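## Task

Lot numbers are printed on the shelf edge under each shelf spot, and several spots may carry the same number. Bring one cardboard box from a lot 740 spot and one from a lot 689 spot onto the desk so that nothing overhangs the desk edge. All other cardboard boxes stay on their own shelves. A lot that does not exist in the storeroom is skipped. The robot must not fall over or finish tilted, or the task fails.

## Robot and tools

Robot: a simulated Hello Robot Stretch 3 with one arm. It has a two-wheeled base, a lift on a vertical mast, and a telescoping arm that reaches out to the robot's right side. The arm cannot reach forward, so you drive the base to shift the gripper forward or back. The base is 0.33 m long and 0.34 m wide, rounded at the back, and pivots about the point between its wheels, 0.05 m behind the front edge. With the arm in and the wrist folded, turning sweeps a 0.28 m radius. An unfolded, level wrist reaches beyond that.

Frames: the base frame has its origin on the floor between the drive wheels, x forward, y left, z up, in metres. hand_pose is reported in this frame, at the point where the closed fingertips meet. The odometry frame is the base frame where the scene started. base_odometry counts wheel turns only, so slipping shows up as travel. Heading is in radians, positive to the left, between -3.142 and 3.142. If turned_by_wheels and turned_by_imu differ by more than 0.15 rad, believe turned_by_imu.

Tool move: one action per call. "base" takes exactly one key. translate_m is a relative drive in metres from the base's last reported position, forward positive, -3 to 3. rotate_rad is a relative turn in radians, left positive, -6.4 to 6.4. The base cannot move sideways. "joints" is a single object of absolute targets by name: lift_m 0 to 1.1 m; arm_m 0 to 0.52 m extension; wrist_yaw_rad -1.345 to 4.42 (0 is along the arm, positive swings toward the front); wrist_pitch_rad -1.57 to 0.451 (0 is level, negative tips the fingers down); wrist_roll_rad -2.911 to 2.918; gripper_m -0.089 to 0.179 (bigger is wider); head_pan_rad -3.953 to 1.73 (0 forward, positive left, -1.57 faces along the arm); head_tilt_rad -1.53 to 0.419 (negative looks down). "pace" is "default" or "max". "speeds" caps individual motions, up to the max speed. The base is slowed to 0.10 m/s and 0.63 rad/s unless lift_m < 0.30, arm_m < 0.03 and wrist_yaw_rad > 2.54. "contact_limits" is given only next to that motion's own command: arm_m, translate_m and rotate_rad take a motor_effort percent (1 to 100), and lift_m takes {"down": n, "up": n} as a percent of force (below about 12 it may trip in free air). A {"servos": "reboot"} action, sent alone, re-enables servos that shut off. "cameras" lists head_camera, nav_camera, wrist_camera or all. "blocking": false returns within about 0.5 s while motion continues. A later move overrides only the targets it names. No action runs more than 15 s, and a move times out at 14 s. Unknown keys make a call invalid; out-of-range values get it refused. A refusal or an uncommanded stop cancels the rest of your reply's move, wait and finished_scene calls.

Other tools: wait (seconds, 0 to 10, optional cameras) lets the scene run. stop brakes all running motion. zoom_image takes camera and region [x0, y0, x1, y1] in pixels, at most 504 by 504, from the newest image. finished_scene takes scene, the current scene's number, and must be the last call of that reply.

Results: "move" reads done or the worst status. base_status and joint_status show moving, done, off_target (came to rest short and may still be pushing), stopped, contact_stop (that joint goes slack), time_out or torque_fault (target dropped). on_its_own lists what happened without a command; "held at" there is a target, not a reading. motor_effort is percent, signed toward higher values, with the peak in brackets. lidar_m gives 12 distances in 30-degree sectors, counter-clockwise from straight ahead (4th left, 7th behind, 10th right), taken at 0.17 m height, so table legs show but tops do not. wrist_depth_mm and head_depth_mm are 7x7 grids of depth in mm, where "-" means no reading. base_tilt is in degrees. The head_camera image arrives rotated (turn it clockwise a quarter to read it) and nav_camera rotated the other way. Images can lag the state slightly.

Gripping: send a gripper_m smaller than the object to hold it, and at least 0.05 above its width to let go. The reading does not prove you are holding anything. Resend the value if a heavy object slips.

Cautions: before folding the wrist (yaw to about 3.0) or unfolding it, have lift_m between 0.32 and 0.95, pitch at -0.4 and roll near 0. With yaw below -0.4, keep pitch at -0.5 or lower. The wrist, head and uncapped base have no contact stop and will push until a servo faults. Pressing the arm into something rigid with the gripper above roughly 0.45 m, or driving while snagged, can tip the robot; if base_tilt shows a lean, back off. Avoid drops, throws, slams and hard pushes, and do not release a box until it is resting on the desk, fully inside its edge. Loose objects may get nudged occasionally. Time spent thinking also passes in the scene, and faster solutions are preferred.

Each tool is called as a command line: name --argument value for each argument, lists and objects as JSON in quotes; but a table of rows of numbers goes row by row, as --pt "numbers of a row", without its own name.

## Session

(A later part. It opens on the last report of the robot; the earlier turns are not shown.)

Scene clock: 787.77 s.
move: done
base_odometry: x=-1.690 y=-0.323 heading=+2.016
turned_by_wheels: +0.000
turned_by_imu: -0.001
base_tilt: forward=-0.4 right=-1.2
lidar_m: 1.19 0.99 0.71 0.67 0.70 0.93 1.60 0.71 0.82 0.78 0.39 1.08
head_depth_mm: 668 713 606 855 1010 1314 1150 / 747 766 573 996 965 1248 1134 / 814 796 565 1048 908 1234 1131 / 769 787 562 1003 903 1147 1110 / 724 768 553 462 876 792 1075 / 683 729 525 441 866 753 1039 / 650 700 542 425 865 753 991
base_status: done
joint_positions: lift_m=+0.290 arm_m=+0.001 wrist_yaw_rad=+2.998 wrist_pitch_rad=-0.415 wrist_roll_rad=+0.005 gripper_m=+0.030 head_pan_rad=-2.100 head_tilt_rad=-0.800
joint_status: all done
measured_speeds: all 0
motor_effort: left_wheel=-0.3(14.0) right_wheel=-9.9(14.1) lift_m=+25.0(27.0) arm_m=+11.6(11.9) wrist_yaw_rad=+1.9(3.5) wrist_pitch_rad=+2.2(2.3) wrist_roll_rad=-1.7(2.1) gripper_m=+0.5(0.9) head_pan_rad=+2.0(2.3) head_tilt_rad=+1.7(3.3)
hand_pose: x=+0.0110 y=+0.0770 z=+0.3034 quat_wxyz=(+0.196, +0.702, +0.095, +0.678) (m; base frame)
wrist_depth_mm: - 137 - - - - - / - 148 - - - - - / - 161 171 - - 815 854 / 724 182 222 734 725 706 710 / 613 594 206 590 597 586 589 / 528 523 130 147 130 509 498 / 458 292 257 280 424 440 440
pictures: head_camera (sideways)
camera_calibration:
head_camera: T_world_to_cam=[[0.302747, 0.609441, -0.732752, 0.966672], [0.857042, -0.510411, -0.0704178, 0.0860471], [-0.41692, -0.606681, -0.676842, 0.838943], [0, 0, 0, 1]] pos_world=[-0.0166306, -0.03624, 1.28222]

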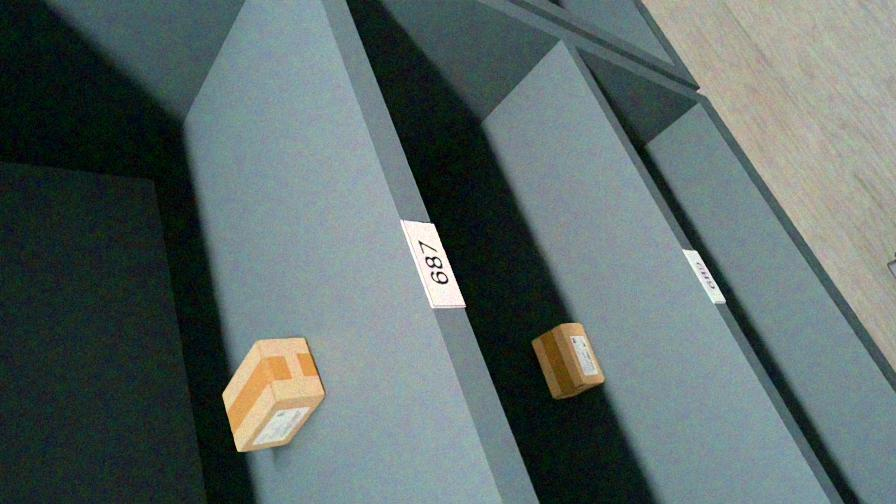

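move --base '{"rotate_rad": -0.785}' --pace "max" --cameras '[]'

move --base '{"translate_m": -0.42}' --joints '{"lift_m": 0.5}' --pace "max" --cameras '[]'

move --base '{"rotate_rad": 0.785}' --joints '{"head_pan_rad": -1.57, "head_tilt_rad": -0.6}' --pace "max" --cameras '["all"]'

Scene clock: 844.30 s.
move: done
base_odometry: x=-1.690 y=-0.323 heading=+1.232
turned_by_wheels: -0.785
turned_by_imu: -0.769
base_tilt: forward=-0.3 right=-1.3
lidar_m: 0.39 1.19 1.41 0.79 0.68 0.68 0.77 1.30 0.71 0.72 0.78 0.43
head_depth_mm: 2078 2289 2517 1932 1562 1326 1142 / 2119 2365 2480 1909 1551 1313 1138 / 2119 2416 2423 1879 1544 1309 1129 / 1327 1575 1881 1863 1528 1306 1126 / 1270 1568 1404 1643 1477 1298 1120 / 1038 711 796 919 1093 1242 1100 / 570 643 739 918 885 1130 1050
base_status: done
joint_positions: lift_m=+0.290 arm_m=+0.001 wrist_yaw_rad=+2.998 wrist_pitch_rad=-0.415 wrist_roll_rad=+0.005 gripper_m=+0.030 head_pan_rad=-2.100 head_tilt_rad=-0.800
joint_status: not commanded
measured_speeds: all 0
motor_effort: left_wheel=+6.2(14.3) right_wheel=-9.2(14.7) lift_m=+25.9(27.0) arm_m=+9.6(13.6) wrist_yaw_rad=+1.6(2.6) wrist_pitch_rad=+2.3(2.3) wrist_roll_rad=-1.8(1.9) gripper_m=+0.2(0.7) head_pan_rad=+1.1(1.6) head_tilt_rad=+0.6(1.6)
hand_pose: x=+0.0110 y=+0.0769 z=+0.3034 quat_wxyz=(+0.196, +0.702, +0.095, +0.678) (m; base frame)
wrist_depth_mm: 525 137 - - - - - / - 148 174 - - - - / - 161 197 930 936 884 882 / - 181 676 725 721 712 703 / 599 598 205 582 596 597 591 / 522 522 130 147 130 512 503 / 456 291 257 280 423 439 440
pictures: none
No camera images: "cameras" was empty.

Scene clock: 849.13 s.
move: done
base_odometry: x=-1.830 y=-0.720 heading=+1.232
turned_by_wheels: +0.000
turned_by_imu: -0.001
base_tilt: forward=-0.2 right=-1.2
lidar_m: 0.80 1.56 0.78 0.44 0.37 0.37 0.43 0.72 1.43 0.75 0.72 1.04
head_depth_mm: 1850 2049 2184 1792 1502 1276 1126 / 1871 2118 2309 1896 1560 1314 1138 / 1926 2164 2371 1902 1536 1311 1140 / 1956 2215 2369 1873 1531 1297 1121 / 1960 2096 2310 1855 1531 1290 1128 / 1374 1406 1576 1734 1520 1291 1119 / 1136 1352 1386 1685 1459 1278 1112
base_status: done
joint_positions: lift_m=+0.500 arm_m=+0.001 wrist_yaw_rad=+2.998 wrist_pitch_rad=-0.415 wrist_roll_rad=+0.005 gripper_m=+0.030 head_pan_rad=-2.100 head_tilt_rad=-0.800
joint_status: all done
measured_speeds: all 0
motor_effort: left_wheel=+2.5(11.2) right_wheel=-7.0(14.9) lift_m=+25.3(33.5) arm_m=-3.5(10.4) wrist_yaw_rad=+1.7(3.0) wrist_pitch_rad=+2.3(2.4) wrist_roll_rad=-1.8(2.1) gripper_m=+0.5(1.0) head_pan_rad=+0.6(1.6) head_tilt_rad=-0.7(1.7)
hand_pose: x=+0.0110 y=+0.0769 z=+0.5134 quat_wxyz=(+0.196, +0.702, +0.095, +0.678) (m; base frame)
wrist_depth_mm: 297 137 458 - - - - / 322 148 484 - - - - / 340 162 484 - - - - / 356 186 188 - - - - / 373 421 202 153 879 891 872 / 392 469 130 147 130 757 753 / 409 473 260 670 632 662 658
pictures: none
No camera images: "cameras" was empty.

Scene clock: 851.33 s.
move: done
base_odometry: x=-1.830 y=-0.720 heading=+2.017
turned_by_wheels: +0.785
turned_by_imu: +0.772
base_tilt: forward=-0.3 right=-1.2
lidar_m: 1.63 0.55 0.39 0.37 0.39 0.52 1.32 1.42 0.72 1.08 0.80 1.50
head_depth_mm: 869 881 825 772 856 948 1165 / 890 983 917 1040 1067 1019 1164 / 888 975 904 1219 1097 1290 1169 / 885 971 890 1208 1089 1277 1162 / 884 969 793 1204 1046 1273 1155 / 878 965 857 1200 1079 1263 1148 / 879 962 851 1195 1066 1265 1141
base_status: done
joint_positions: lift_m=+0.500 arm_m=+0.001 wrist_yaw_rad=+2.998 wrist_pitch_rad=-0.415 wrist_roll_rad=+0.005 gripper_m=+0.030 head_pan_rad=-1.567 head_tilt_rad=-0.597
joint_status: all done
measured_speeds: all 0
motor_effort: left_wheel=-8.7(13.0) right_wheel=+7.6(12.5) lift_m=+29.3(31.0) arm_m=-12.3(12.3) wrist_yaw_rad=+2.0(3.2) wrist_pitch_rad=+2.2(2.4) wrist_roll_rad=-1.8(2.0) gripper_m=+0.1(0.7) head_pan_rad=-2.4(5.9) head_tilt_rad=-0.7(5.7)
hand_pose: x=+0.0110 y=+0.0769 z=+0.5134 quat_wxyz=(+0.196, +0.702, +0.095, +0.678) (m; base frame)
wrist_depth_mm: 350 137 373 384 401 415 431 / 381 148 401 420 434 450 471 / 414 162 434 458 478 497 517 / 450 186 469 510 527 539 - / 497 505 206 152 153 - - / 536 - 130 145 127 714 720 / - - 259 655 625 665 655
pictures: head_camera (sideways), nav_camera (sideways), wrist_camera
camera_calibration:
head_camera: T_world_to_cam=[[-0.0483379, 0.517296, -0.854441, 1.12748], [0.997559, -0.0181498, -0.0674227, 0.0813139], [-0.0503854, -0.855614, -0.515156, 0.626341], [0, 0, 0, 1]] pos_world=[0.00494315, -0.0458597, 1.29151]
nav_camera: T_world_to_cam=[[0.0191461, -0.54003, 0.841428, -1.05186], [-0.999727, -0.0216062, 0.00888116, 0.044731], [0.013384, -0.841369, -0.540296, 0.656312], [0, 0, 0, 1]] pos_world=[0.0560737, -0.0148678, 1.23927]
wrist_camera: T_world_to_cam=[[0.99358, -0.10902, -0.0302198, 0.0195666], [-0.087548, -0.571778, -0.815724, 0.496198], [0.0716508, 0.813133, -0.577651, 0.399399], [0, 0, 0, 1]] pos_world=[-0.00461721, -0.0389168, 0.636065]

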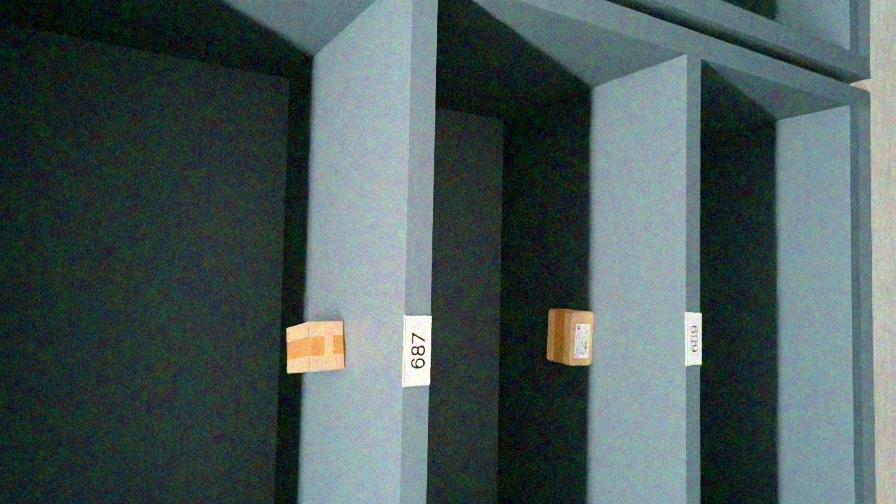

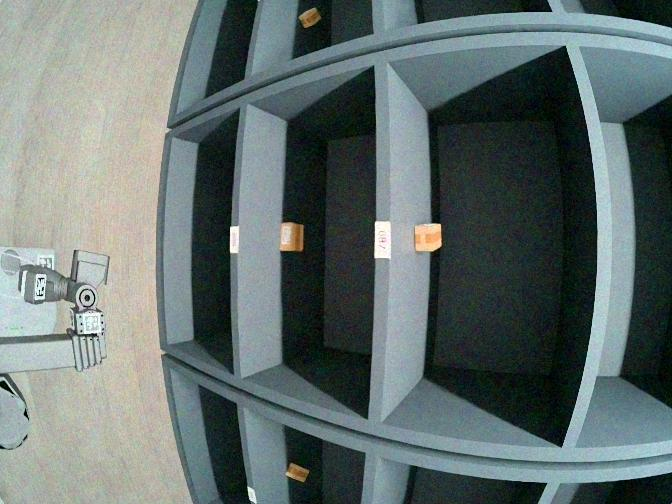

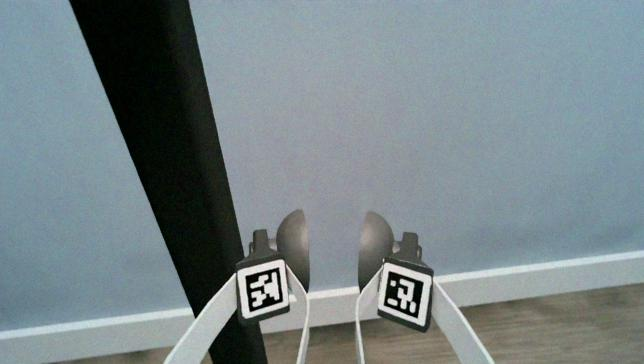

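move --joints '{"wrist_yaw_rad": 0.0, "wrist_pitch_rad": -0.3, "gripper_m": 0.179, "lift_m": 0.55}' --pace "max" --cameras '["wrist_camera", "head_camera"]'

zoom_image --camera "head_camera" --region '[670, 300, 720, 380]'

Scene clock: 863.90 s.
move: done
base_odometry: x=-1.830 y=-0.720 heading=+2.017
turned_by_wheels: +0.000
turned_by_imu: +0.000
base_tilt: forward=-0.3 right=-1.2
lidar_m: 1.64 0.55 0.39 0.37 0.39 0.52 1.31 1.42 0.72 1.08 0.80 1.50
head_depth_mm: 872 873 817 767 851 944 1166 / 889 975 913 1030 1062 1009 1164 / 889 973 896 1217 1095 1282 1178 / 884 971 885 1218 1091 1279 1173 / 885 971 793 1208 1047 1264 1162 / 881 962 854 1202 1071 1256 1147 / 875 964 843 1196 1071 1263 1138
base_status: not commanded
joint_positions: lift_m=+0.550 arm_m=+0.001 wrist_yaw_rad=+0.003 wrist_pitch_rad=-0.320 wrist_roll_rad=+0.005 gripper_m=+0.179 head_pan_rad=-1.570 head_tilt_rad=-0.600
joint_status: all done
measured_speeds: all 0
motor_effort: left_wheel=-9.0(9.0) right_wheel=+8.6(8.6) lift_m=+30.6(32.8) arm_m=-12.1(13.8) wrist_yaw_rad=-3.4(9.2) wrist_pitch_rad=+3.2(6.0) wrist_roll_rad=-1.8(2.0) gripper_m=+0.7(85.4) head_pan_rad=-2.3(3.8) head_tilt_rad=-5.3(6.2)
hand_pose: x=-0.0208 y=-0.3812 z=+0.5852 quat_wxyz=(+0.697, +0.114, -0.699, -0.112) (m; base frame)
wrist_depth_mm: - - - - - - - / - - 563 - - 562 - / 451 451 440 438 428 425 418 / - 433 - 427 424 - - / - 147 - - - - - / - 126 - - - - - / - - - - - - 105
pictures: head_camera (sideways), wrist_camera
camera_calibration:
head_camera: T_world_to_cam=[[-0.0466983, 0.519971, -0.852906, 1.12543], [0.997496, -0.0211268, -0.0674948, 0.0813598], [-0.0531145, -0.853922, -0.517683, 0.629594], [0, 0, 0, 1]] pos_world=[0.00484037, -0.045849, 1.29131]
wrist_camera: T_world_to_cam=[[-0.998817, -0.0406353, -0.0267004, -0.0139665], [0.00288643, 0.498616, -0.866818, 0.730003], [0.0485367, -0.86587, -0.497909, 0.128495], [0, 0, 0, 1]] pos_world=[-0.0222938, -0.253299, 0.696386]

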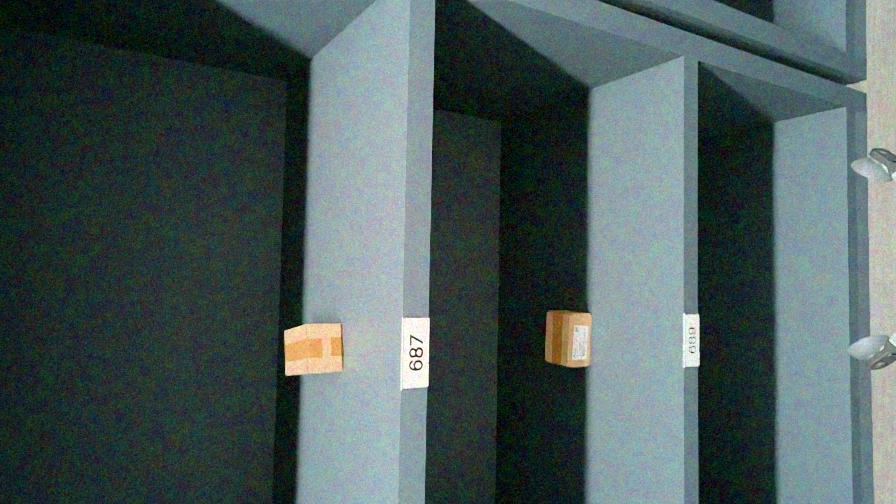

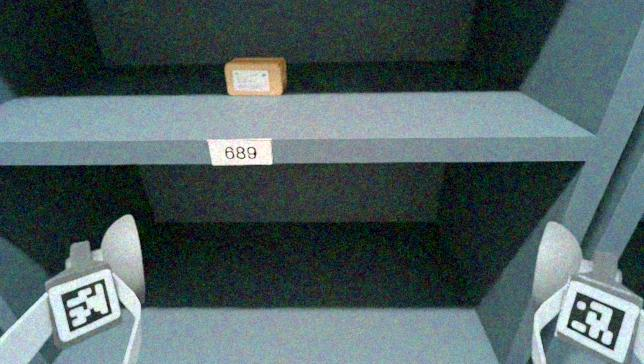

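Scaled by 6.300 from the camera's 896x504 image, which has a finer 1280x720 frame.

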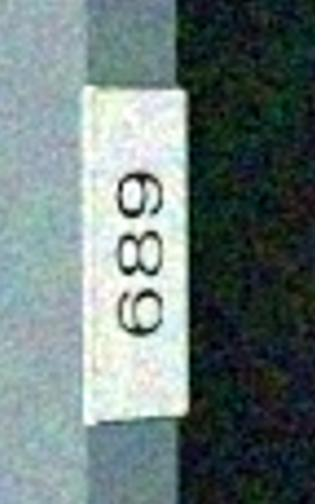

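move --base '{"rotate_rad": 0.035}' --joints '{"lift_m": 0.58}' --cameras '[]'

move --base '{"translate_m": 0.10}' --joints '{"wrist_pitch_rad": -0.2}' --cameras '["wrist_camera", "head_camera"]'

Scene clock: 895.73 s.
move: done
base_odometry: x=-1.830 y=-0.720 heading=+2.051
turned_by_wheels: +0.035
turned_by_imu: +0.034
base_tilt: forward=-0.2 right=-1.2
lidar_m: 1.43 0.53 0.39 0.37 0.39 0.53 1.49 1.42 0.72 1.08 0.81 1.54
head_depth_mm: 874 943 860 822 906 940 1149 / 882 973 907 1133 1096 1081 1159 / 886 970 896 1213 1093 1285 1168 / 886 973 886 1211 1084 1277 1167 / 886 975 790 1217 1044 1270 1162 / 884 973 855 1207 1071 1259 1165 / 890 976 842 1213 1061 1255 1150
base_status: done
joint_positions: lift_m=+0.580 arm_m=+0.001 wrist_yaw_rad=+0.003 wrist_pitch_rad=-0.320 wrist_roll_rad=+0.005 gripper_m=+0.179 head_pan_rad=-1.570 head_tilt_rad=-0.600
joint_status: all done
measured_speeds: all 0
motor_effort: left_wheel=-8.9(11.7) right_wheel=+7.6(11.4) lift_m=+30.1(33.8) arm_m=-8.8(9.8) wrist_yaw_rad=-3.0(4.1) wrist_pitch_rad=+3.3(3.4) wrist_roll_rad=-1.8(2.0) gripper_m=+0.9(1.0) head_pan_rad=-3.1(3.9) head_tilt_rad=-4.7(5.7)
hand_pose: x=-0.0209 y=-0.3812 z=+0.6152 quat_wxyz=(+0.697, +0.114, -0.699, -0.112) (m; base frame)
wrist_depth_mm: - - - - - 723 - / - - - - - - - / 501 492 489 482 483 499 471 / 451 448 449 432 427 420 419 / - 948 - - - - - / - 126 - - - - - / - - - - - - 105
pictures: none
No camera images: "cameras" was empty.

Scene clock: 897.87 s.
move: done
base_odometry: x=-1.876 y=-0.631 heading=+2.051
turned_by_wheels: +0.000
turned_by_imu: -0.001
base_tilt: forward=-0.4 right=-1.2
lidar_m: 1.43 0.53 0.39 0.37 0.39 0.53 1.49 1.51 0.77 1.09 0.75 1.48
head_depth_mm: 887 978 925 1056 1074 965 1166 / 885 972 910 1211 1103 1293 1166 / 887 971 899 1210 1097 1288 1169 / 888 973 798 1216 1048 1270 1169 / 884 973 873 1221 1083 1271 1161 / 885 973 860 1219 1072 1265 1162 / 889 977 845 1128 1061 1103 1144
base_status: done
joint_positions: lift_m=+0.580 arm_m=+0.001 wrist_yaw_rad=+0.003 wrist_pitch_rad=-0.222 wrist_roll_rad=+0.005 gripper_m=+0.179 head_pan_rad=-1.570 head_tilt_rad=-0.600
joint_status: all done
measured_speeds: all 0
motor_effort: left_wheel=+5.4(10.2) right_wheel=+4.9(11.3) lift_m=+26.9(30.8) arm_m=-6.5(8.8) wrist_yaw_rad=-3.2(4.5) wrist_pitch_rad=+3.8(5.6) wrist_roll_rad=-1.8(2.0) gripper_m=+0.1(1.2) head_pan_rad=-2.7(3.5) head_tilt_rad=-4.2(5.6)
hand_pose: x=-0.0208 y=-0.3902 z=+0.6387 quat_wxyz=(+0.701, +0.080, -0.704, -0.078) (m; base frame)
wrist_depth_mm: 492 - - - - 710 - / 492 - - - - 757 - / 493 - - 595 - - - / 472 498 466 489 454 477 475 / 475 145 - 449 436 427 418 / - 140 - - - - - / - 777 - - - - 105
pictures: head_camera (sideways), wrist_camera
camera_calibration:
head_camera: T_world_to_cam=[[-0.0466801, 0.520351, -0.852676, 1.12515], [0.997497, -0.0211049, -0.0674879, 0.0813518], [-0.053113, -0.853692, -0.518063, 0.630098], [0, 0, 0, 1]] pos_world=[0.00484043, -0.0458472, 1.29131]
wrist_camera: T_world_to_cam=[[-0.998826, -0.0426977, -0.0228989, -0.0161552], [0.00328849, 0.41179, -0.911273, 0.775258], [0.0483388, -0.910278, -0.411166, 0.0746426], [0, 0, 0, 1]] pos_world=[-0.0222938, -0.251988, 0.736792]

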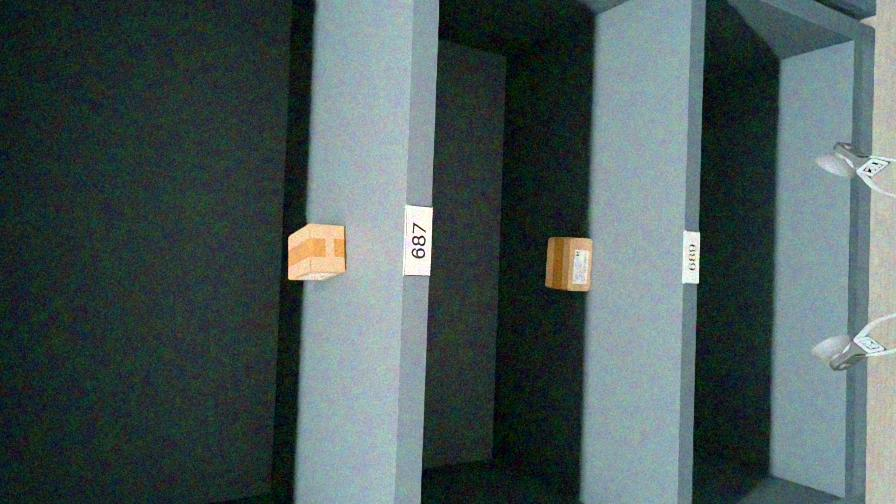

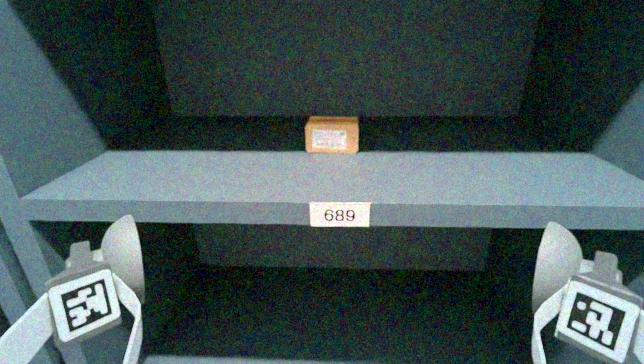

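move --base '{"translate_m": 0.013}' --joints '{"lift_m": 0.495}' --cameras '[]'

move --joints '{"arm_m": 0.32}' --pace "max" --contact_limits '{"arm_m": 40}' --cameras '["wrist_camera"]'

Scene clock: 913.50 s.
move: done
base_odometry: x=-1.882 y=-0.619 heading=+2.051
turned_by_wheels: +0.000
turned_by_imu: +0.000
base_tilt: forward=-0.4 right=-1.2
lidar_m: 1.43 0.53 0.39 0.37 0.39 0.53 1.48 1.53 0.78 1.09 0.74 1.46
head_depth_mm: 888 973 921 1086 1074 974 1162 / 886 972 911 1216 1103 1289 1173 / 887 980 899 1218 1094 1290 1172 / 882 974 802 1215 1049 1275 1168 / 885 971 872 1218 1082 1269 1171 / 889 976 859 1219 1074 1264 1161 / 887 974 847 1083 1030 1073 1142
base_status: done
joint_positions: lift_m=+0.495 arm_m=+0.001 wrist_yaw_rad=+0.003 wrist_pitch_rad=-0.221 wrist_roll_rad=+0.005 gripper_m=+0.179 head_pan_rad=-1.570 head_tilt_rad=-0.600
joint_status: all done
measured_speeds: all 0
motor_effort: left_wheel=+4.4(9.4) right_wheel=+4.5(8.7) lift_m=+24.3(25.8) arm_m=-3.6(4.9) wrist_yaw_rad=-3.1(5.2) wrist_pitch_rad=+3.4(3.7) wrist_roll_rad=-1.8(2.1) gripper_m=+0.6(1.1) head_pan_rad=-3.2(3.4) head_tilt_rad=-2.9(4.3)
hand_pose: x=-0.0208 y=-0.3902 z=+0.5539 quat_wxyz=(+0.701, +0.079, -0.704, -0.078) (m; base frame)
wrist_depth_mm: 476 - - - - - - / 477 - - 554 - - - / 439 439 433 429 423 417 419 / 457 - - - - 401 - / 479 142 - - - - - / - 140 - - - - - / - - - - - - 105
pictures: none
No camera images: "cameras" was empty.

Scene clock: 915.57 s.
move: done
base_odometry: x=-1.882 y=-0.619 heading=+2.051
turned_by_wheels: +0.000
turned_by_imu: +0.000
base_tilt: forward=-0.3 right=-1.4
lidar_m: 1.43 0.53 0.39 0.37 0.39 0.53 1.49 1.53 0.78 1.08 0.74 1.46
head_depth_mm: 887 974 927 1091 1076 974 1162 / 885 974 914 1217 1101 1289 1170 / 885 972 898 1207 1095 900 596 / 884 970 800 1219 1051 750 1161 / 886 972 870 1215 1078 1268 1161 / 884 972 862 1218 1076 1263 1165 / 885 971 847 1086 1034 1070 1142
base_status: not commanded
joint_positions: lift_m=+0.495 arm_m=+0.320 wrist_yaw_rad=+0.003 wrist_pitch_rad=-0.221 wrist_roll_rad=+0.005 gripper_m=+0.179 head_pan_rad=-1.570 head_tilt_rad=-0.600
joint_status: all done
measured_speeds: all 0
motor_effort: left_wheel=+4.5(4.9) right_wheel=+5.1(6.0) lift_m=+29.0(29.1) arm_m=+12.4(15.3) wrist_yaw_rad=-3.1(4.0) wrist_pitch_rad=+3.3(3.6) wrist_roll_rad=-1.9(1.9) gripper_m=+0.7(1.0) head_pan_rad=-2.7(3.6) head_tilt_rad=-3.2(4.0)
contact_limits: arm_m 40 (drawing in: default 32, maximum 55; extending or still: default 41, maximum 69)
hand_pose: x=-0.0208 y=-0.7097 z=+0.5541 quat_wxyz=(+0.701, +0.079, -0.704, -0.077) (m; base frame)
wrist_depth_mm: 459 - - - - - - / 472 - - - - - - / 440 430 426 266 377 409 405 / 293 289 285 269 269 280 277 / 218 215 214 214 212 211 219 / - 144 172 171 170 169 168 / 135 139 143 142 142 141 107
pictures: wrist_camera
camera_calibration:
wrist_camera: T_world_to_cam=[[-0.998825, -0.0426976, -0.0229209, -0.0317203], [0.00338661, 0.410321, -0.911935, 0.8291], [0.0483423, -0.910941, -0.409694, -0.252305], [0, 0, 0, 1]] pos_world=[-0.0222938, -0.571386, 0.651991]

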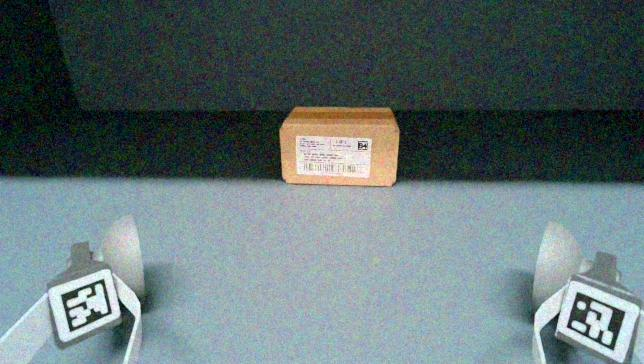

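move --joints '{"lift_m": 0.507}' --cameras '[]'

move --joints '{"arm_m": 0.465}' --contact_limits '{"arm_m": 40}' --cameras '["wrist_camera"]'

move --joints '{"gripper_m": 0.04}' --cameras '[]'

move --joints '{"lift_m": 0.56}' --cameras '["wrist_camera"]'

Scene clock: 926.47 s.
move: done
base_odometry: x=-1.882 y=-0.619 heading=+2.051
turned_by_wheels: +0.000
turned_by_imu: +0.000
base_tilt: forward=-0.2 right=-1.2
lidar_m: 1.43 0.53 0.39 0.37 0.39 0.53 1.48 1.53 0.78 1.09 0.74 1.46
head_depth_mm: 884 973 926 1085 1072 972 1170 / 887 974 911 1211 1103 1290 1167 / 887 975 897 1215 1092 676 583 / 885 973 801 1213 1054 742 1150 / 891 974 871 1212 1077 1270 1169 / 888 975 858 1218 1074 1266 1166 / 885 978 846 1087 1027 1068 1148
base_status: not commanded
joint_positions: lift_m=+0.507 arm_m=+0.320 wrist_yaw_rad=+0.003 wrist_pitch_rad=-0.221 wrist_roll_rad=+0.005 gripper_m=+0.179 head_pan_rad=-1.570 head_tilt_rad=-0.600
joint_status: all done
measured_speeds: all 0
motor_effort: left_wheel=+4.6(4.8) right_wheel=+5.3(6.0) lift_m=+30.0(32.3) arm_m=+2.7(5.0) wrist_yaw_rad=-3.0(4.3) wrist_pitch_rad=+3.4(3.5) wrist_roll_rad=-1.8(2.0) gripper_m=+0.7(1.0) head_pan_rad=-2.8(3.3) head_tilt_rad=-2.4(2.4)
contact_limits: arm_m 40 (drawing in: default 32, maximum 55; extending or still: default 41, maximum 69)
hand_pose: x=-0.0208 y=-0.7097 z=+0.5661 quat_wxyz=(+0.701, +0.079, -0.704, -0.077) (m; base frame)
wrist_depth_mm: 455 - - - - - - / 480 - - - - - - / 439 475 433 284 421 449 443 / 320 319 317 275 290 307 304 / 240 226 237 234 234 232 243 / 123 176 189 188 187 186 185 / 148 154 157 156 156 155 105
pictures: none
No camera images: "cameras" was empty.

Scene clock: 928.80 s.
move: done
base_odometry: x=-1.882 y=-0.619 heading=+2.051
turned_by_wheels: +0.000
turned_by_imu: +0.000
base_tilt: forward=-0.3 right=-1.2
lidar_m: 1.43 0.53 0.39 0.37 0.39 0.53 1.49 1.52 0.78 1.09 0.74 1.46
head_depth_mm: 890 975 924 1082 1075 973 1171 / 884 978 908 1215 1101 1284 1173 / 885 972 897 1214 1093 768 589 / 887 972 800 1204 1039 1278 1168 / 884 974 870 1214 1079 1270 1174 / 887 976 854 1215 1067 1258 1164 / 887 971 845 1087 1027 1065 1140
base_status: not commanded
joint_positions: lift_m=+0.507 arm_m=+0.465 wrist_yaw_rad=+0.003 wrist_pitch_rad=-0.221 wrist_roll_rad=+0.005 gripper_m=+0.179 head_pan_rad=-1.570 head_tilt_rad=-0.600
joint_status: all done
measured_speeds: all 0
motor_effort: left_wheel=+4.4(5.0) right_wheel=+5.4(6.2) lift_m=+24.5(29.8) arm_m=+13.7(15.4) wrist_yaw_rad=-2.0(5.0) wrist_pitch_rad=+3.3(3.5) wrist_roll_rad=-1.8(2.0) gripper_m=+0.4(1.1) head_pan_rad=-2.7(3.2) head_tilt_rad=-1.8(2.3)
contact_limits: arm_m 40 (drawing in: default 32, maximum 55; extending or still: default 41, maximum 69)
hand_pose: x=-0.0208 y=-0.8547 z=+0.5661 quat_wxyz=(+0.701, +0.079, -0.704, -0.077) (m; base frame)
wrist_depth_mm: - - - - - - - / - - - - - - - / - - - - - - - / 321 319 315 313 309 307 303 / 251 226 160 142 150 231 242 / 123 175 143 137 131 186 185 / 148 153 152 146 144 155 105
pictures: wrist_camera
camera_calibration:
wrist_camera: T_world_to_cam=[[-0.998825, -0.0426976, -0.0229209, -0.0376364], [0.00338661, 0.410321, -0.911935, 0.89954], [0.0483423, -0.910941, -0.409694, -0.379475], [0, 0, 0, 1]] pos_world=[-0.0222938, -0.716386, 0.663991]

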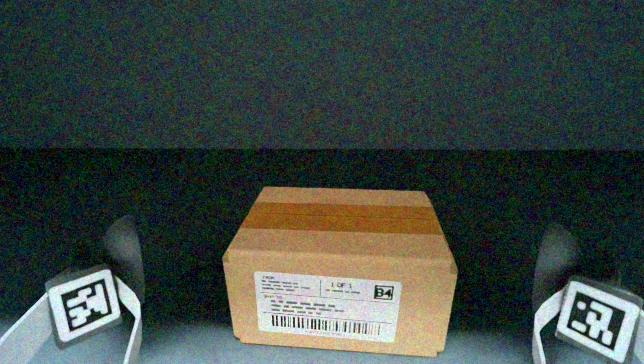

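Scene clock: 930.70 s.
move: done
base_odometry: x=-1.882 y=-0.619 heading=+2.051
turned_by_wheels: +0.000
turned_by_imu: +0.000
base_tilt: forward=-0.4 right=-1.2
lidar_m: 1.43 0.53 0.39 0.37 0.39 0.53 1.48 1.53 0.78 1.08 0.74 1.46
head_depth_mm: 885 970 927 1084 1078 970 1163 / 886 977 913 1212 1103 1290 1168 / 887 973 899 1213 1096 767 588 / 885 972 803 1215 1033 1279 1173 / 883 973 872 1214 1076 1269 1163 / 887 972 859 1219 1069 1263 1164 / 887 971 844 1084 1033 1072 1136
base_status: not commanded
joint_positions: lift_m=+0.507 arm_m=+0.465 wrist_yaw_rad=+0.001 wrist_pitch_rad=-0.219 wrist_roll_rad=+0.005 gripper_m=+0.041 head_pan_rad=-1.570 head_tilt_rad=-0.600
joint_status: all done
measured_speeds: all 0
motor_effort: left_wheel=+4.1(5.0) right_wheel=+5.4(5.9) lift_m=+23.6(24.8) arm_m=+13.9(14.6) wrist_yaw_rad=-1.8(4.3) wrist_pitch_rad=+3.2(3.5) wrist_roll_rad=-1.8(2.1) gripper_m=-19.3(91.8) head_pan_rad=-2.1(3.1) head_tilt_rad=+0.0(2.0)
contact_limits: arm_m 40 (drawing in: default 32, maximum 55; extending or still: default 41, maximum 69)
hand_pose: x=-0.0211 y=-0.8548 z=+0.5664 quat_wxyz=(+0.701, +0.078, -0.704, -0.077) (m; base frame)
wrist_depth_mm: - - - - - - - / - - - - - - - / - - - - - - - / 320 316 315 313 311 308 304 / 238 238 143 143 150 232 230 / 191 190 137 137 133 179 185 / 164 123 150 148 146 146 160
pictures: none
No camera images: "cameras" was empty.

Scene clock: 932.00 s.
move: done
base_odometry: x=-1.882 y=-0.619 heading=+2.051
turned_by_wheels: +0.000
turned_by_imu: +0.000
base_tilt: forward=-0.3 right=-1.1
lidar_m: 1.44 0.53 0.39 0.37 0.39 0.53 1.48 1.52 0.78 1.09 0.74 1.46
head_depth_mm: 885 975 922 1080 1074 970 1167 / 883 975 910 1214 1101 1294 1159 / 883 972 898 1215 1053 644 1139 / 885 975 799 1210 839 1274 1171 / 887 971 868 1221 1081 1272 1169 / 887 972 855 1212 1073 1262 1161 / 884 973 843 1081 1036 1074 1141
base_status: not commanded
joint_positions: lift_m=+0.560 arm_m=+0.465 wrist_yaw_rad=+0.001 wrist_pitch_rad=-0.223 wrist_roll_rad=+0.005 gripper_m=+0.041 head_pan_rad=-1.570 head_tilt_rad=-0.600
joint_status: all done
measured_speeds: all 0
motor_effort: left_wheel=+4.6(4.9) right_wheel=+5.1(5.9) lift_m=+29.6(33.1) arm_m=+13.2(14.0) wrist_yaw_rad=-2.2(2.3) wrist_pitch_rad=+3.8(3.8) wrist_roll_rad=-1.8(2.0) gripper_m=-20.0(20.0) head_pan_rad=-2.3(2.8) head_tilt_rad=-0.3(0.8)
contact_limits: arm_m 40 (drawing in: default 32, maximum 55; extending or still: default 41, maximum 69)
hand_pose: x=-0.0211 y=-0.8546 z=+0.6186 quat_wxyz=(+0.701, +0.079, -0.704, -0.079) (m; base frame)
wrist_depth_mm: - - - - - - - / - - - - - - - / - - - - - - - / 415 411 389 184 382 379 379 / 336 349 144 144 150 325 323 / 267 266 137 138 133 250 259 / 231 208 206 148 146 205 217
pictures: wrist_camera
camera_calibration:
wrist_camera: T_world_to_cam=[[-0.998881, -0.04135, -0.0229754, -0.0356214], [0.0039039, 0.411979, -0.911185, 0.948355], [0.0471428, -0.910255, -0.411356, -0.356179], [0, 0, 0, 1]] pos_world=[-0.0224925, -0.716389, 0.716792]

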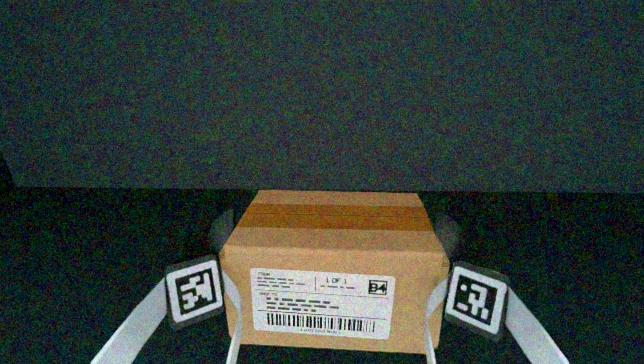

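move --joints '{"arm_m": 0.0, "wrist_pitch_rad": -0.4}' --cameras '[]'

move --joints '{"wrist_yaw_rad": 2.6, "head_pan_rad": -0.3, "head_tilt_rad": -0.5}' --cameras '["nav_camera", "wrist_camera"]'

Scene clock: 965.70 s.
move: done
base_odometry: x=-1.882 y=-0.619 heading=+2.051
turned_by_wheels: +0.000
turned_by_imu: +0.000
base_tilt: forward=-0.4 right=-1.2
lidar_m: 1.43 0.53 0.39 0.37 0.39 0.53 1.48 1.53 0.78 1.08 0.74 1.46
head_depth_mm: 887 976 925 1088 1079 971 1171 / 887 974 909 1216 1101 1289 1167 / 886 970 897 1223 1096 1284 1164 / 886 974 800 1216 1088 1273 1158 / 888 972 870 1210 1081 1269 1163 / 886 973 858 1213 1074 1261 1159 / 888 970 846 1080 1036 1067 1146
base_status: not commanded
joint_positions: lift_m=+0.560 arm_m=+0.001 wrist_yaw_rad=+0.001 wrist_pitch_rad=-0.420 wrist_roll_rad=+0.005 gripper_m=+0.041 head_pan_rad=-1.570 head_tilt_rad=-0.600
joint_status: all done
measured_speeds: all 0
motor_effort: left_wheel=+4.7(4.9) right_wheel=+5.2(6.4) lift_m=+30.7(31.7) arm_m=-12.9(15.7) wrist_yaw_rad=-2.6(3.2) wrist_pitch_rad=+3.2(6.5) wrist_roll_rad=-1.8(2.1) gripper_m=-19.9(20.0) head_pan_rad=-2.2(3.0) head_tilt_rad=+1.9(2.3)
hand_pose: x=-0.0212 y=-0.3697 z=+0.5722 quat_wxyz=(+0.690, +0.148, -0.693, -0.148) (m; base frame)
wrist_depth_mm: 477 - - - - - - / 460 487 476 468 470 456 448 / 444 425 423 411 412 407 400 / 501 - - - - - - / - - 145 143 149 - - / - - 137 137 133 - - / - 688 689 148 145 121 -
pictures: none
No camera images: "cameras" was empty.

Scene clock: 968.00 s.
move: done
base_odometry: x=-1.882 y=-0.619 heading=+2.051
turned_by_wheels: +0.000
turned_by_imu: +0.000
base_tilt: forward=-0.3 right=-1.3
lidar_m: 1.43 0.53 0.39 0.37 0.39 0.53 1.48 1.52 0.78 1.08 0.74 1.46
head_depth_mm: 1221 1358 1335 1612 1261 1443 1252 / 1196 1310 1397 1576 1440 1523 1307 / 2127 2243 2445 1592 1749 1611 1307 / 2068 2227 2404 2640 2091 1595 1297 / 2002 2153 2349 2554 2071 1583 1294 / 1935 2096 2275 2459 2028 1577 1290 / 1902 2041 2193 2403 2035 1573 1292
base_status: not commanded
joint_positions: lift_m=+0.560 arm_m=+0.001 wrist_yaw_rad=+2.597 wrist_pitch_rad=-0.420 wrist_roll_rad=+0.005 gripper_m=+0.041 head_pan_rad=-0.294 head_tilt_rad=-0.499
joint_status: all done
measured_speeds: all 0
motor_effort: left_wheel=+4.4(4.8) right_wheel=+5.1(6.4) lift_m=+29.4(30.8) arm_m=-12.5(14.0) wrist_yaw_rad=+1.7(5.5) wrist_pitch_rad=+3.3(3.4) wrist_roll_rad=-1.8(2.0) gripper_m=-19.0(19.9) head_pan_rad=-2.8(4.8) head_tilt_rad=+3.2(7.8)
hand_pose: x=+0.0948 y=+0.0461 z=+0.5722 quat_wxyz=(+0.328, +0.707, -0.044, +0.625) (m; base frame)
wrist_depth_mm: 325 355 400 452 512 - - / 345 383 428 489 535 - - / 368 406 462 523 - - - / 389 436 492 185 - - - / 420 471 145 144 148 944 949 / 456 482 137 137 133 806 814 / 202 536 150 148 145 682 724
pictures: nav_camera (sideways), wrist_camera
camera_calibration:
nav_camera: T_world_to_cam=[[0.440644, -0.115849, 0.890175, -1.11801], [-0.274092, -0.961646, 0.0105275, 0.038169], [0.854814, -0.248628, -0.455497, 0.540809], [0, 0, 0, 1]] pos_world=[0.0408158, 0.0416452, 1.24116]
wrist_camera: T_world_to_cam=[[0.872317, -0.487997, -0.030367, -0.0362536], [-0.305847, -0.49615, -0.812584, 0.549393], [0.381472, 0.718118, -0.582053, 0.429932], [0, 0, 0, 1]] pos_world=[0.0356477, -0.0538524, 0.69557]

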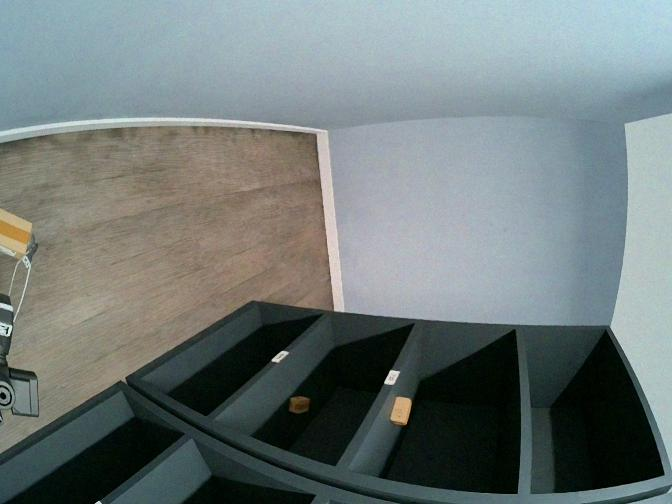

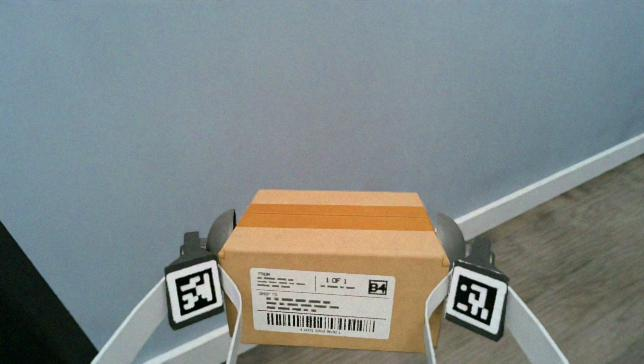

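move --base '{"translate_m": 0.93}' --joints '{"lift_m": 0.29}' --pace "max" --cameras '["wrist_camera"]'

move --base '{"rotate_rad": -1.60}' --pace "max" --cameras '[]'

move --base '{"translate_m": 2.0}' --pace "max" --cameras '["nav_camera"]'

Scene clock: 990.33 s.
move: done
base_odometry: x=-2.312 y=+0.205 heading=+2.051
turned_by_wheels: +0.000
turned_by_imu: +0.001
base_tilt: forward=-0.5 right=-1.2
lidar_m: 1.41 0.52 0.38 0.37 0.38 0.53 1.47 1.51 0.77 1.09 0.75 1.50
head_depth_mm: 1383 1506 1671 1862 2023 1631 1325 / 1334 1453 1586 1789 1948 1613 1322 / 1285 1399 1534 1707 1875 1610 1311 / 1256 1358 1480 1632 1815 1601 1304 / 1216 1313 1421 1563 1740 1594 1297 / 1177 1274 1379 1507 1664 1586 1292 / 1146 1232 1338 1455 1610 1579 1289
base_status: done
joint_positions: lift_m=+0.290 arm_m=+0.001 wrist_yaw_rad=+2.598 wrist_pitch_rad=-0.422 wrist_roll_rad=+0.005 gripper_m=+0.041 head_pan_rad=-0.300 head_tilt_rad=-0.499
joint_status: all done
measured_speeds: all 0
motor_effort: left_wheel=+4.2(13.4) right_wheel=+2.5(14.5) lift_m=+27.6(31.9) arm_m=-11.9(13.4) wrist_yaw_rad=+1.8(3.5) wrist_pitch_rad=+3.4(3.7) wrist_roll_rad=-1.7(2.0) gripper_m=-19.5(20.1) head_pan_rad=-3.1(3.8) head_tilt_rad=-2.0(2.8)
hand_pose: x=+0.0947 y=+0.0460 z=+0.3018 quat_wxyz=(+0.329, +0.707, -0.044, +0.625) (m; base frame)
wrist_depth_mm: 321 354 392 445 511 - - / 342 378 427 489 530 - - / 366 405 460 520 - 770 843 / 390 433 488 185 656 707 706 / 415 461 144 143 150 588 579 / 436 456 137 137 133 488 500 / 202 269 151 148 146 419 435
pictures: wrist_camera
camera_calibration:
wrist_camera: T_world_to_cam=[[0.872568, -0.487549, -0.0303632, -0.0443583], [-0.306143, -0.497351, -0.811738, 0.32939], [0.380661, 0.717592, -0.583232, 0.273201], [0, 0, 0, 1]] pos_world=[0.0355489, -0.0538513, 0.425371]

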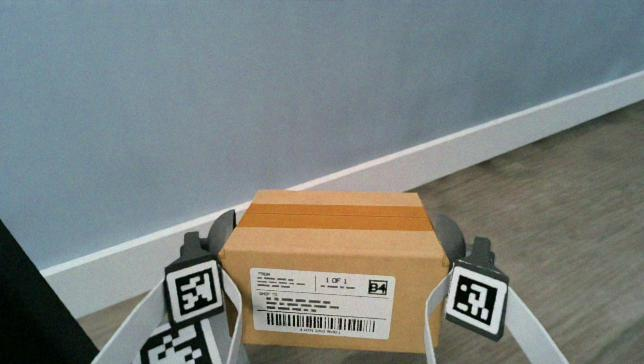

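Scene clock: 992.47 s.
move: done
base_odometry: x=-2.312 y=+0.205 heading=+0.452
turned_by_wheels: -1.600
turned_by_imu: -1.569
base_tilt: forward=-0.5 right=-1.3
lidar_m: 1.09 0.75 1.51 1.45 0.53 0.38 0.37 0.38 0.52 1.42 1.52 0.78
head_depth_mm: 611 658 718 802 1159 1390 1262 / 713 760 788 791 891 974 1181 / 838 948 974 829 1090 1013 1178 / 909 1012 1078 814 1235 980 1229 / 905 975 1037 753 1215 948 1218 / 876 945 1005 713 1184 936 1183 / 849 917 980 692 1151 934 1157
base_status: done
joint_positions: lift_m=+0.290 arm_m=+0.001 wrist_yaw_rad=+2.598 wrist_pitch_rad=-0.422 wrist_roll_rad=+0.005 gripper_m=+0.041 head_pan_rad=-0.300 head_tilt_rad=-0.499
joint_status: not commanded
measured_speeds: all 0
motor_effort: left_wheel=+4.3(15.2) right_wheel=-7.7(14.0) lift_m=+25.7(27.4) arm_m=-12.8(14.0) wrist_yaw_rad=+0.5(3.3) wrist_pitch_rad=+3.6(3.7) wrist_roll_rad=-1.8(2.1) gripper_m=-19.2(19.9) head_pan_rad=-3.4(3.5) head_tilt_rad=-4.0(4.7)
hand_pose: x=+0.0947 y=+0.0460 z=+0.3018 quat_wxyz=(+0.329, +0.707, -0.044, +0.625) (m; base frame)
wrist_depth_mm: - - - - - - - / - - - - - - - / 943 924 929 903 896 763 - / 742 730 725 730 716 682 - / 610 611 145 143 150 591 560 / 504 519 137 137 133 486 502 / 202 267 151 148 146 419 436
pictures: none
No camera images: "cameras" was empty.

Scene clock: 1001.67 s.
move: done
base_odometry: x=-0.514 y=+1.080 heading=+0.452
turned_by_wheels: +0.000
turned_by_imu: +0.005
base_tilt: forward=-0.3 right=-1.1
lidar_m: 0.50 0.48 0.35 0.34 1.36 0.99 0.96 0.99 1.36 0.50 0.51 0.52
head_depth_mm: 449 492 543 607 511 392 318 / 434 474 520 580 507 390 335 / 421 457 501 554 504 387 - / 407 441 481 531 500 384 322 / 395 427 464 511 496 382 311 / 383 413 448 491 493 379 310 / 372 400 433 473 488 378 309
base_status: done
joint_positions: lift_m=+0.290 arm_m=+0.001 wrist_yaw_rad=+2.601 wrist_pitch_rad=-0.424 wrist_roll_rad=+0.003 gripper_m=+0.041 head_pan_rad=-0.299 head_tilt_rad=-0.500
joint_status: not commanded
measured_speeds: translate_m=+0.000 rotate_rad=+0.001 lift_m=+0.000 arm_m=+0.000 wrist_yaw_rad=+0.000 wrist_pitch_rad=+0.000 wrist_roll_rad=+0.000 head_pan_rad=+0.000 head_tilt_rad=+0.000
on_its_own: left_wheel is at rest, and its effort (+34.8) is outside its rest range (-21 to +21)
motor_effort: left_wheel=+34.8(61.0) right_wheel=+21.1(47.4) lift_m=+28.8(29.6) arm_m=+6.4(13.5) wrist_yaw_rad=-1.4(6.3) wrist_pitch_rad=+4.0(6.2) wrist_roll_rad=-1.0(2.0) gripper_m=-17.5(19.8) head_pan_rad=-1.0(3.3) head_tilt_rad=+0.9(4.8)
hand_pose: x=+0.0939 y=+0.0461 z=+0.3013 quat_wxyz=(+0.328, +0.707, -0.041, +0.626) (m; base frame)
wrist_depth_mm: - 346 367 - - - 375 / - - 385 - - - 386 / 945 875 - - - - 389 / 730 726 - 180 607 578 - / 609 609 144 137 144 - - / 502 529 139 139 136 - - / 201 267 149 146 145 108 -
pictures: nav_camera (sideways)
camera_calibration:
nav_camera: T_world_to_cam=[[0.440553, -0.117858, 0.889956, -1.1177], [-0.278225, -0.960458, 0.010534, 0.0381897], [0.853524, -0.252249, -0.455924, 0.54144], [0, 0, 0, 1]] pos_world=[0.0408986, 0.0415271, 1.24116]

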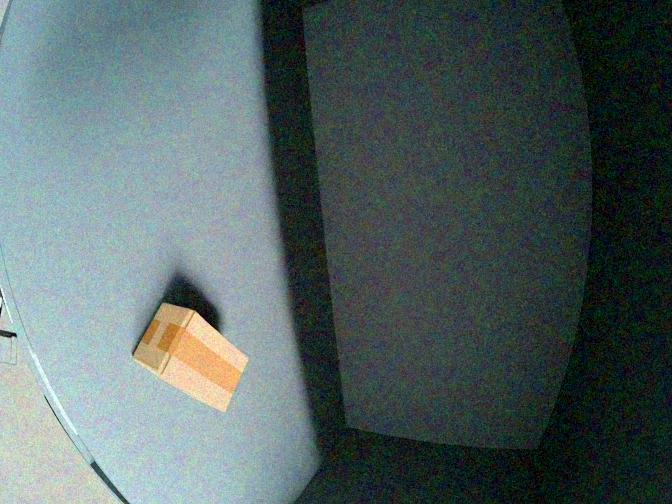

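move --base '{"translate_m": -0.35}' --joints '{"head_pan_rad": -0.3, "head_tilt_rad": -0.3}' --cameras '["all"]'

Scene clock: 1015.70 s.
move: done
base_odometry: x=-0.828 y=+0.927 heading=+0.452
turned_by_wheels: +0.000
turned_by_imu: +0.000
base_tilt: forward=-0.3 right=-1.3
lidar_m: 0.85 0.52 1.45 1.40 0.86 0.63 0.61 0.63 0.87 1.55 0.63 0.70
head_depth_mm: 375 625 740 750 706 530 783 / 359 640 870 903 729 502 896 / 348 653 857 905 723 497 892 / 331 669 828 871 716 496 861 / 318 685 797 838 710 491 831 / 308 706 771 806 705 489 417 / 309 707 744 780 698 487 414
base_status: done
joint_positions: lift_m=+0.290 arm_m=+0.001 wrist_yaw_rad=+2.601 wrist_pitch_rad=-0.424 wrist_roll_rad=+0.003 gripper_m=+0.041 head_pan_rad=-0.300 head_tilt_rad=-0.298
joint_status: all done
measured_speeds: all 0
motor_effort: left_wheel=-4.7(30.6) right_wheel=-8.4(18.0) lift_m=+25.5(31.3) arm_m=+7.1(14.2) wrist_yaw_rad=-1.0(2.4) wrist_pitch_rad=+4.0(4.1) wrist_roll_rad=-1.0(1.3) gripper_m=-17.7(18.4) head_pan_rad=-2.4(4.6) head_tilt_rad=+0.4(6.2)
hand_pose: x=+0.0939 y=+0.0461 z=+0.3013 quat_wxyz=(+0.328, +0.707, -0.041, +0.626) (m; base frame)
wrist_depth_mm: - - - - - - - / - - - - - - - / 938 912 904 896 - - - / 736 721 729 715 625 - - / 615 602 149 137 145 - - / 506 531 139 139 136 435 - / 202 266 266 148 146 124 404
pictures: head_camera (sideways), nav_camera (sideways), wrist_camera
camera_calibration:
head_camera: T_world_to_cam=[[-0.246098, 0.0276374, -0.968851, 1.27801], [0.333806, 0.940859, -0.0579513, 0.0730166], [0.90995, -0.33767, -0.240769, 0.263396], [0, 0, 0, 1]] pos_world=[0.0504651, -0.0150783, 1.30585]
nav_camera: T_world_to_cam=[[0.26171, -0.0631075, 0.963081, -1.21209], [-0.281791, -0.959378, 0.0137098, 0.0340381], [0.923093, -0.274976, -0.268862, 0.297493], [0, 0, 0, 1]] pos_world=[0.0521939, 0.0379668, 1.24686]
wrist_camera: T_world_to_cam=[[0.874552, -0.4841, -0.0284081, -0.0445859], [-0.303647, -0.500997, -0.810432, 0.328417], [0.378098, 0.717391, -0.585143, 0.273913], [0, 0, 0, 1]] pos_world=[0.03515, -0.0535505, 0.425172]

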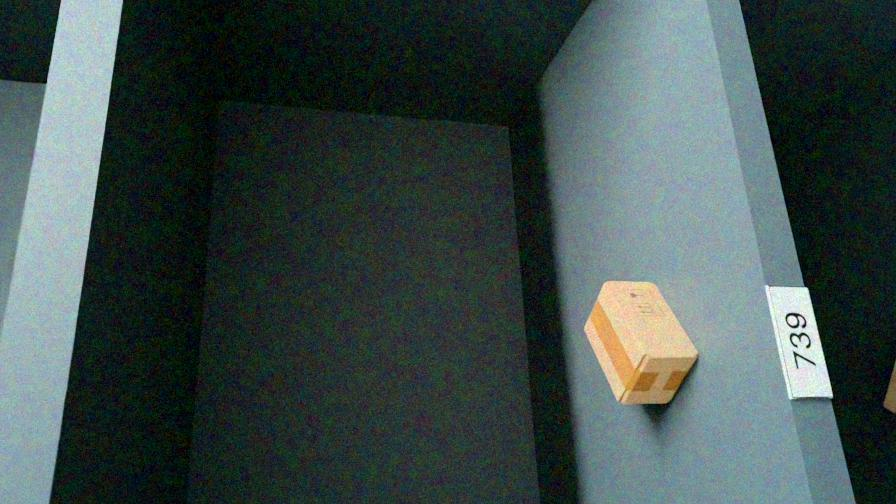

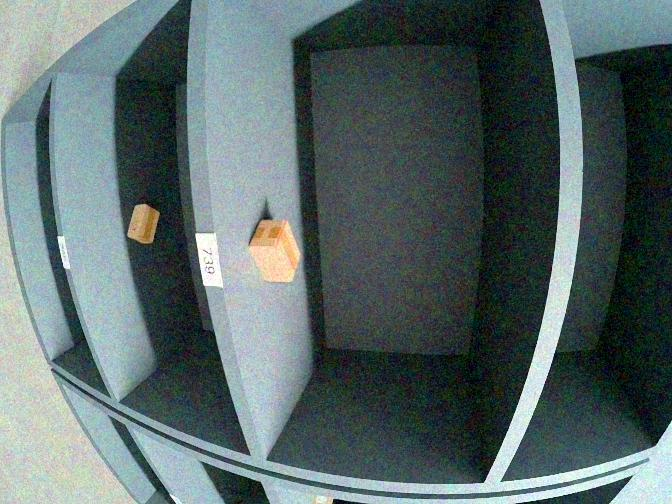

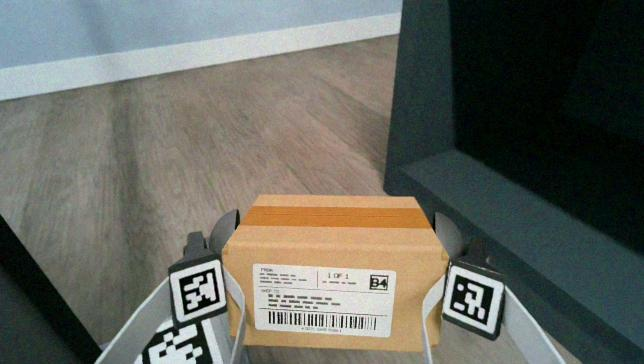

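move --base '{"rotate_rad": 1.6}' --pace "max" --cameras '[]'

move --base '{"translate_m": 0.88}' --pace "max" --cameras '["nav_camera"]'

Scene clock: 1027.70 s.
move: done
base_odometry: x=-0.828 y=+0.927 heading=+2.052
turned_by_wheels: +1.600
turned_by_imu: +1.568
base_tilt: forward=-0.2 right=-1.1
lidar_m: 1.39 0.86 0.63 0.61 0.63 0.87 1.52 0.64 0.71 0.85 0.52 1.45
head_depth_mm: 1385 1468 1555 1637 1758 1855 1563 / 1338 1406 1488 1573 1682 1781 1549 / 1297 1357 1426 1513 1599 1693 1538 / 1253 1314 1378 1468 1542 1633 1537 / 1207 1266 1327 1400 1479 1570 1521 / 1176 1232 1286 1353 1417 1508 1532 / 1140 1191 1248 1308 1370 1450 1476
base_status: done
joint_positions: lift_m=+0.290 arm_m=+0.001 wrist_yaw_rad=+2.601 wrist_pitch_rad=-0.424 wrist_roll_rad=+0.003 gripper_m=+0.041 head_pan_rad=-0.300 head_tilt_rad=-0.300
joint_status: not commanded
measured_speeds: all 0
motor_effort: left_wheel=-5.3(15.1) right_wheel=+7.3(14.8) lift_m=+29.8(31.4) arm_m=-11.3(11.3) wrist_yaw_rad=-1.1(2.4) wrist_pitch_rad=+3.9(4.1) wrist_roll_rad=-1.2(1.3) gripper_m=-17.8(18.1) head_pan_rad=-2.8(3.8) head_tilt_rad=-3.0(4.0)
hand_pose: x=+0.0939 y=+0.0461 z=+0.3013 quat_wxyz=(+0.328, +0.707, -0.041, +0.626) (m; base frame)
wrist_depth_mm: 503 537 - - - - - / 528 - - - - - - / - - - 810 850 872 877 / - - 695 720 708 708 694 / 593 598 149 137 146 584 579 / 504 536 139 139 136 505 496 / 200 267 264 148 146 419 434
pictures: none
No camera images: "cameras" was empty.

Scene clock: 1031.97 s.
move: done
base_odometry: x=-1.235 y=+1.707 heading=+2.052
turned_by_wheels: +0.000
turned_by_imu: +0.000
base_tilt: forward=-0.2 right=-1.1
lidar_m: 0.52 0.54 0.62 0.60 0.63 0.86 2.33 0.64 0.71 1.98 0.73 0.54
head_depth_mm: 491 518 549 582 619 664 710 / 476 498 527 559 594 632 679 / 458 481 507 536 569 605 645 / 443 465 490 515 546 580 616 / 430 450 473 496 524 557 589 / 416 436 456 478 505 533 565 / 405 422 441 462 486 512 543
base_status: done
joint_positions: lift_m=+0.290 arm_m=+0.001 wrist_yaw_rad=+2.601 wrist_pitch_rad=-0.424 wrist_roll_rad=+0.003 gripper_m=+0.041 head_pan_rad=-0.300 head_tilt_rad=-0.301
joint_status: not commanded
measured_speeds: all 0
motor_effort: left_wheel=+4.2(9.5) right_wheel=+3.7(17.2) lift_m=+26.6(30.3) arm_m=-12.2(13.9) wrist_yaw_rad=-0.8(2.7) wrist_pitch_rad=+3.9(4.1) wrist_roll_rad=-1.0(1.3) gripper_m=-17.2(18.3) head_pan_rad=-2.1(3.2) head_tilt_rad=-0.4(3.4)
hand_pose: x=+0.0939 y=+0.0461 z=+0.3013 quat_wxyz=(+0.328, +0.707, -0.041, +0.626) (m; base frame)
wrist_depth_mm: 501 535 - - - - - / 525 - - - - - - / - - - 808 - - - / - - 691 728 704 - - / 597 609 149 137 146 574 - / 503 531 140 139 136 498 485 / 200 267 267 148 146 417 432
pictures: nav_camera (sideways)
camera_calibration:
nav_camera: T_world_to_cam=[[0.263809, -0.063821, 0.962461, -1.21126], [-0.281968, -0.959326, 0.0136739, 0.0340624], [0.922442, -0.274991, -0.271075, 0.300353], [0, 0, 0, 1]] pos_world=[0.0520885, 0.0379672, 1.24674]

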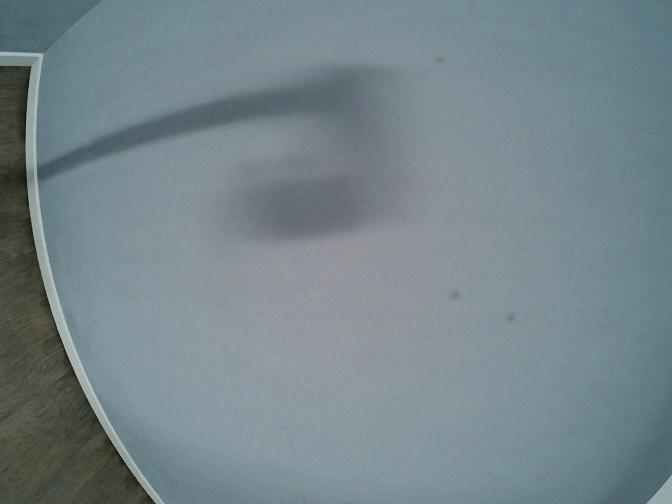

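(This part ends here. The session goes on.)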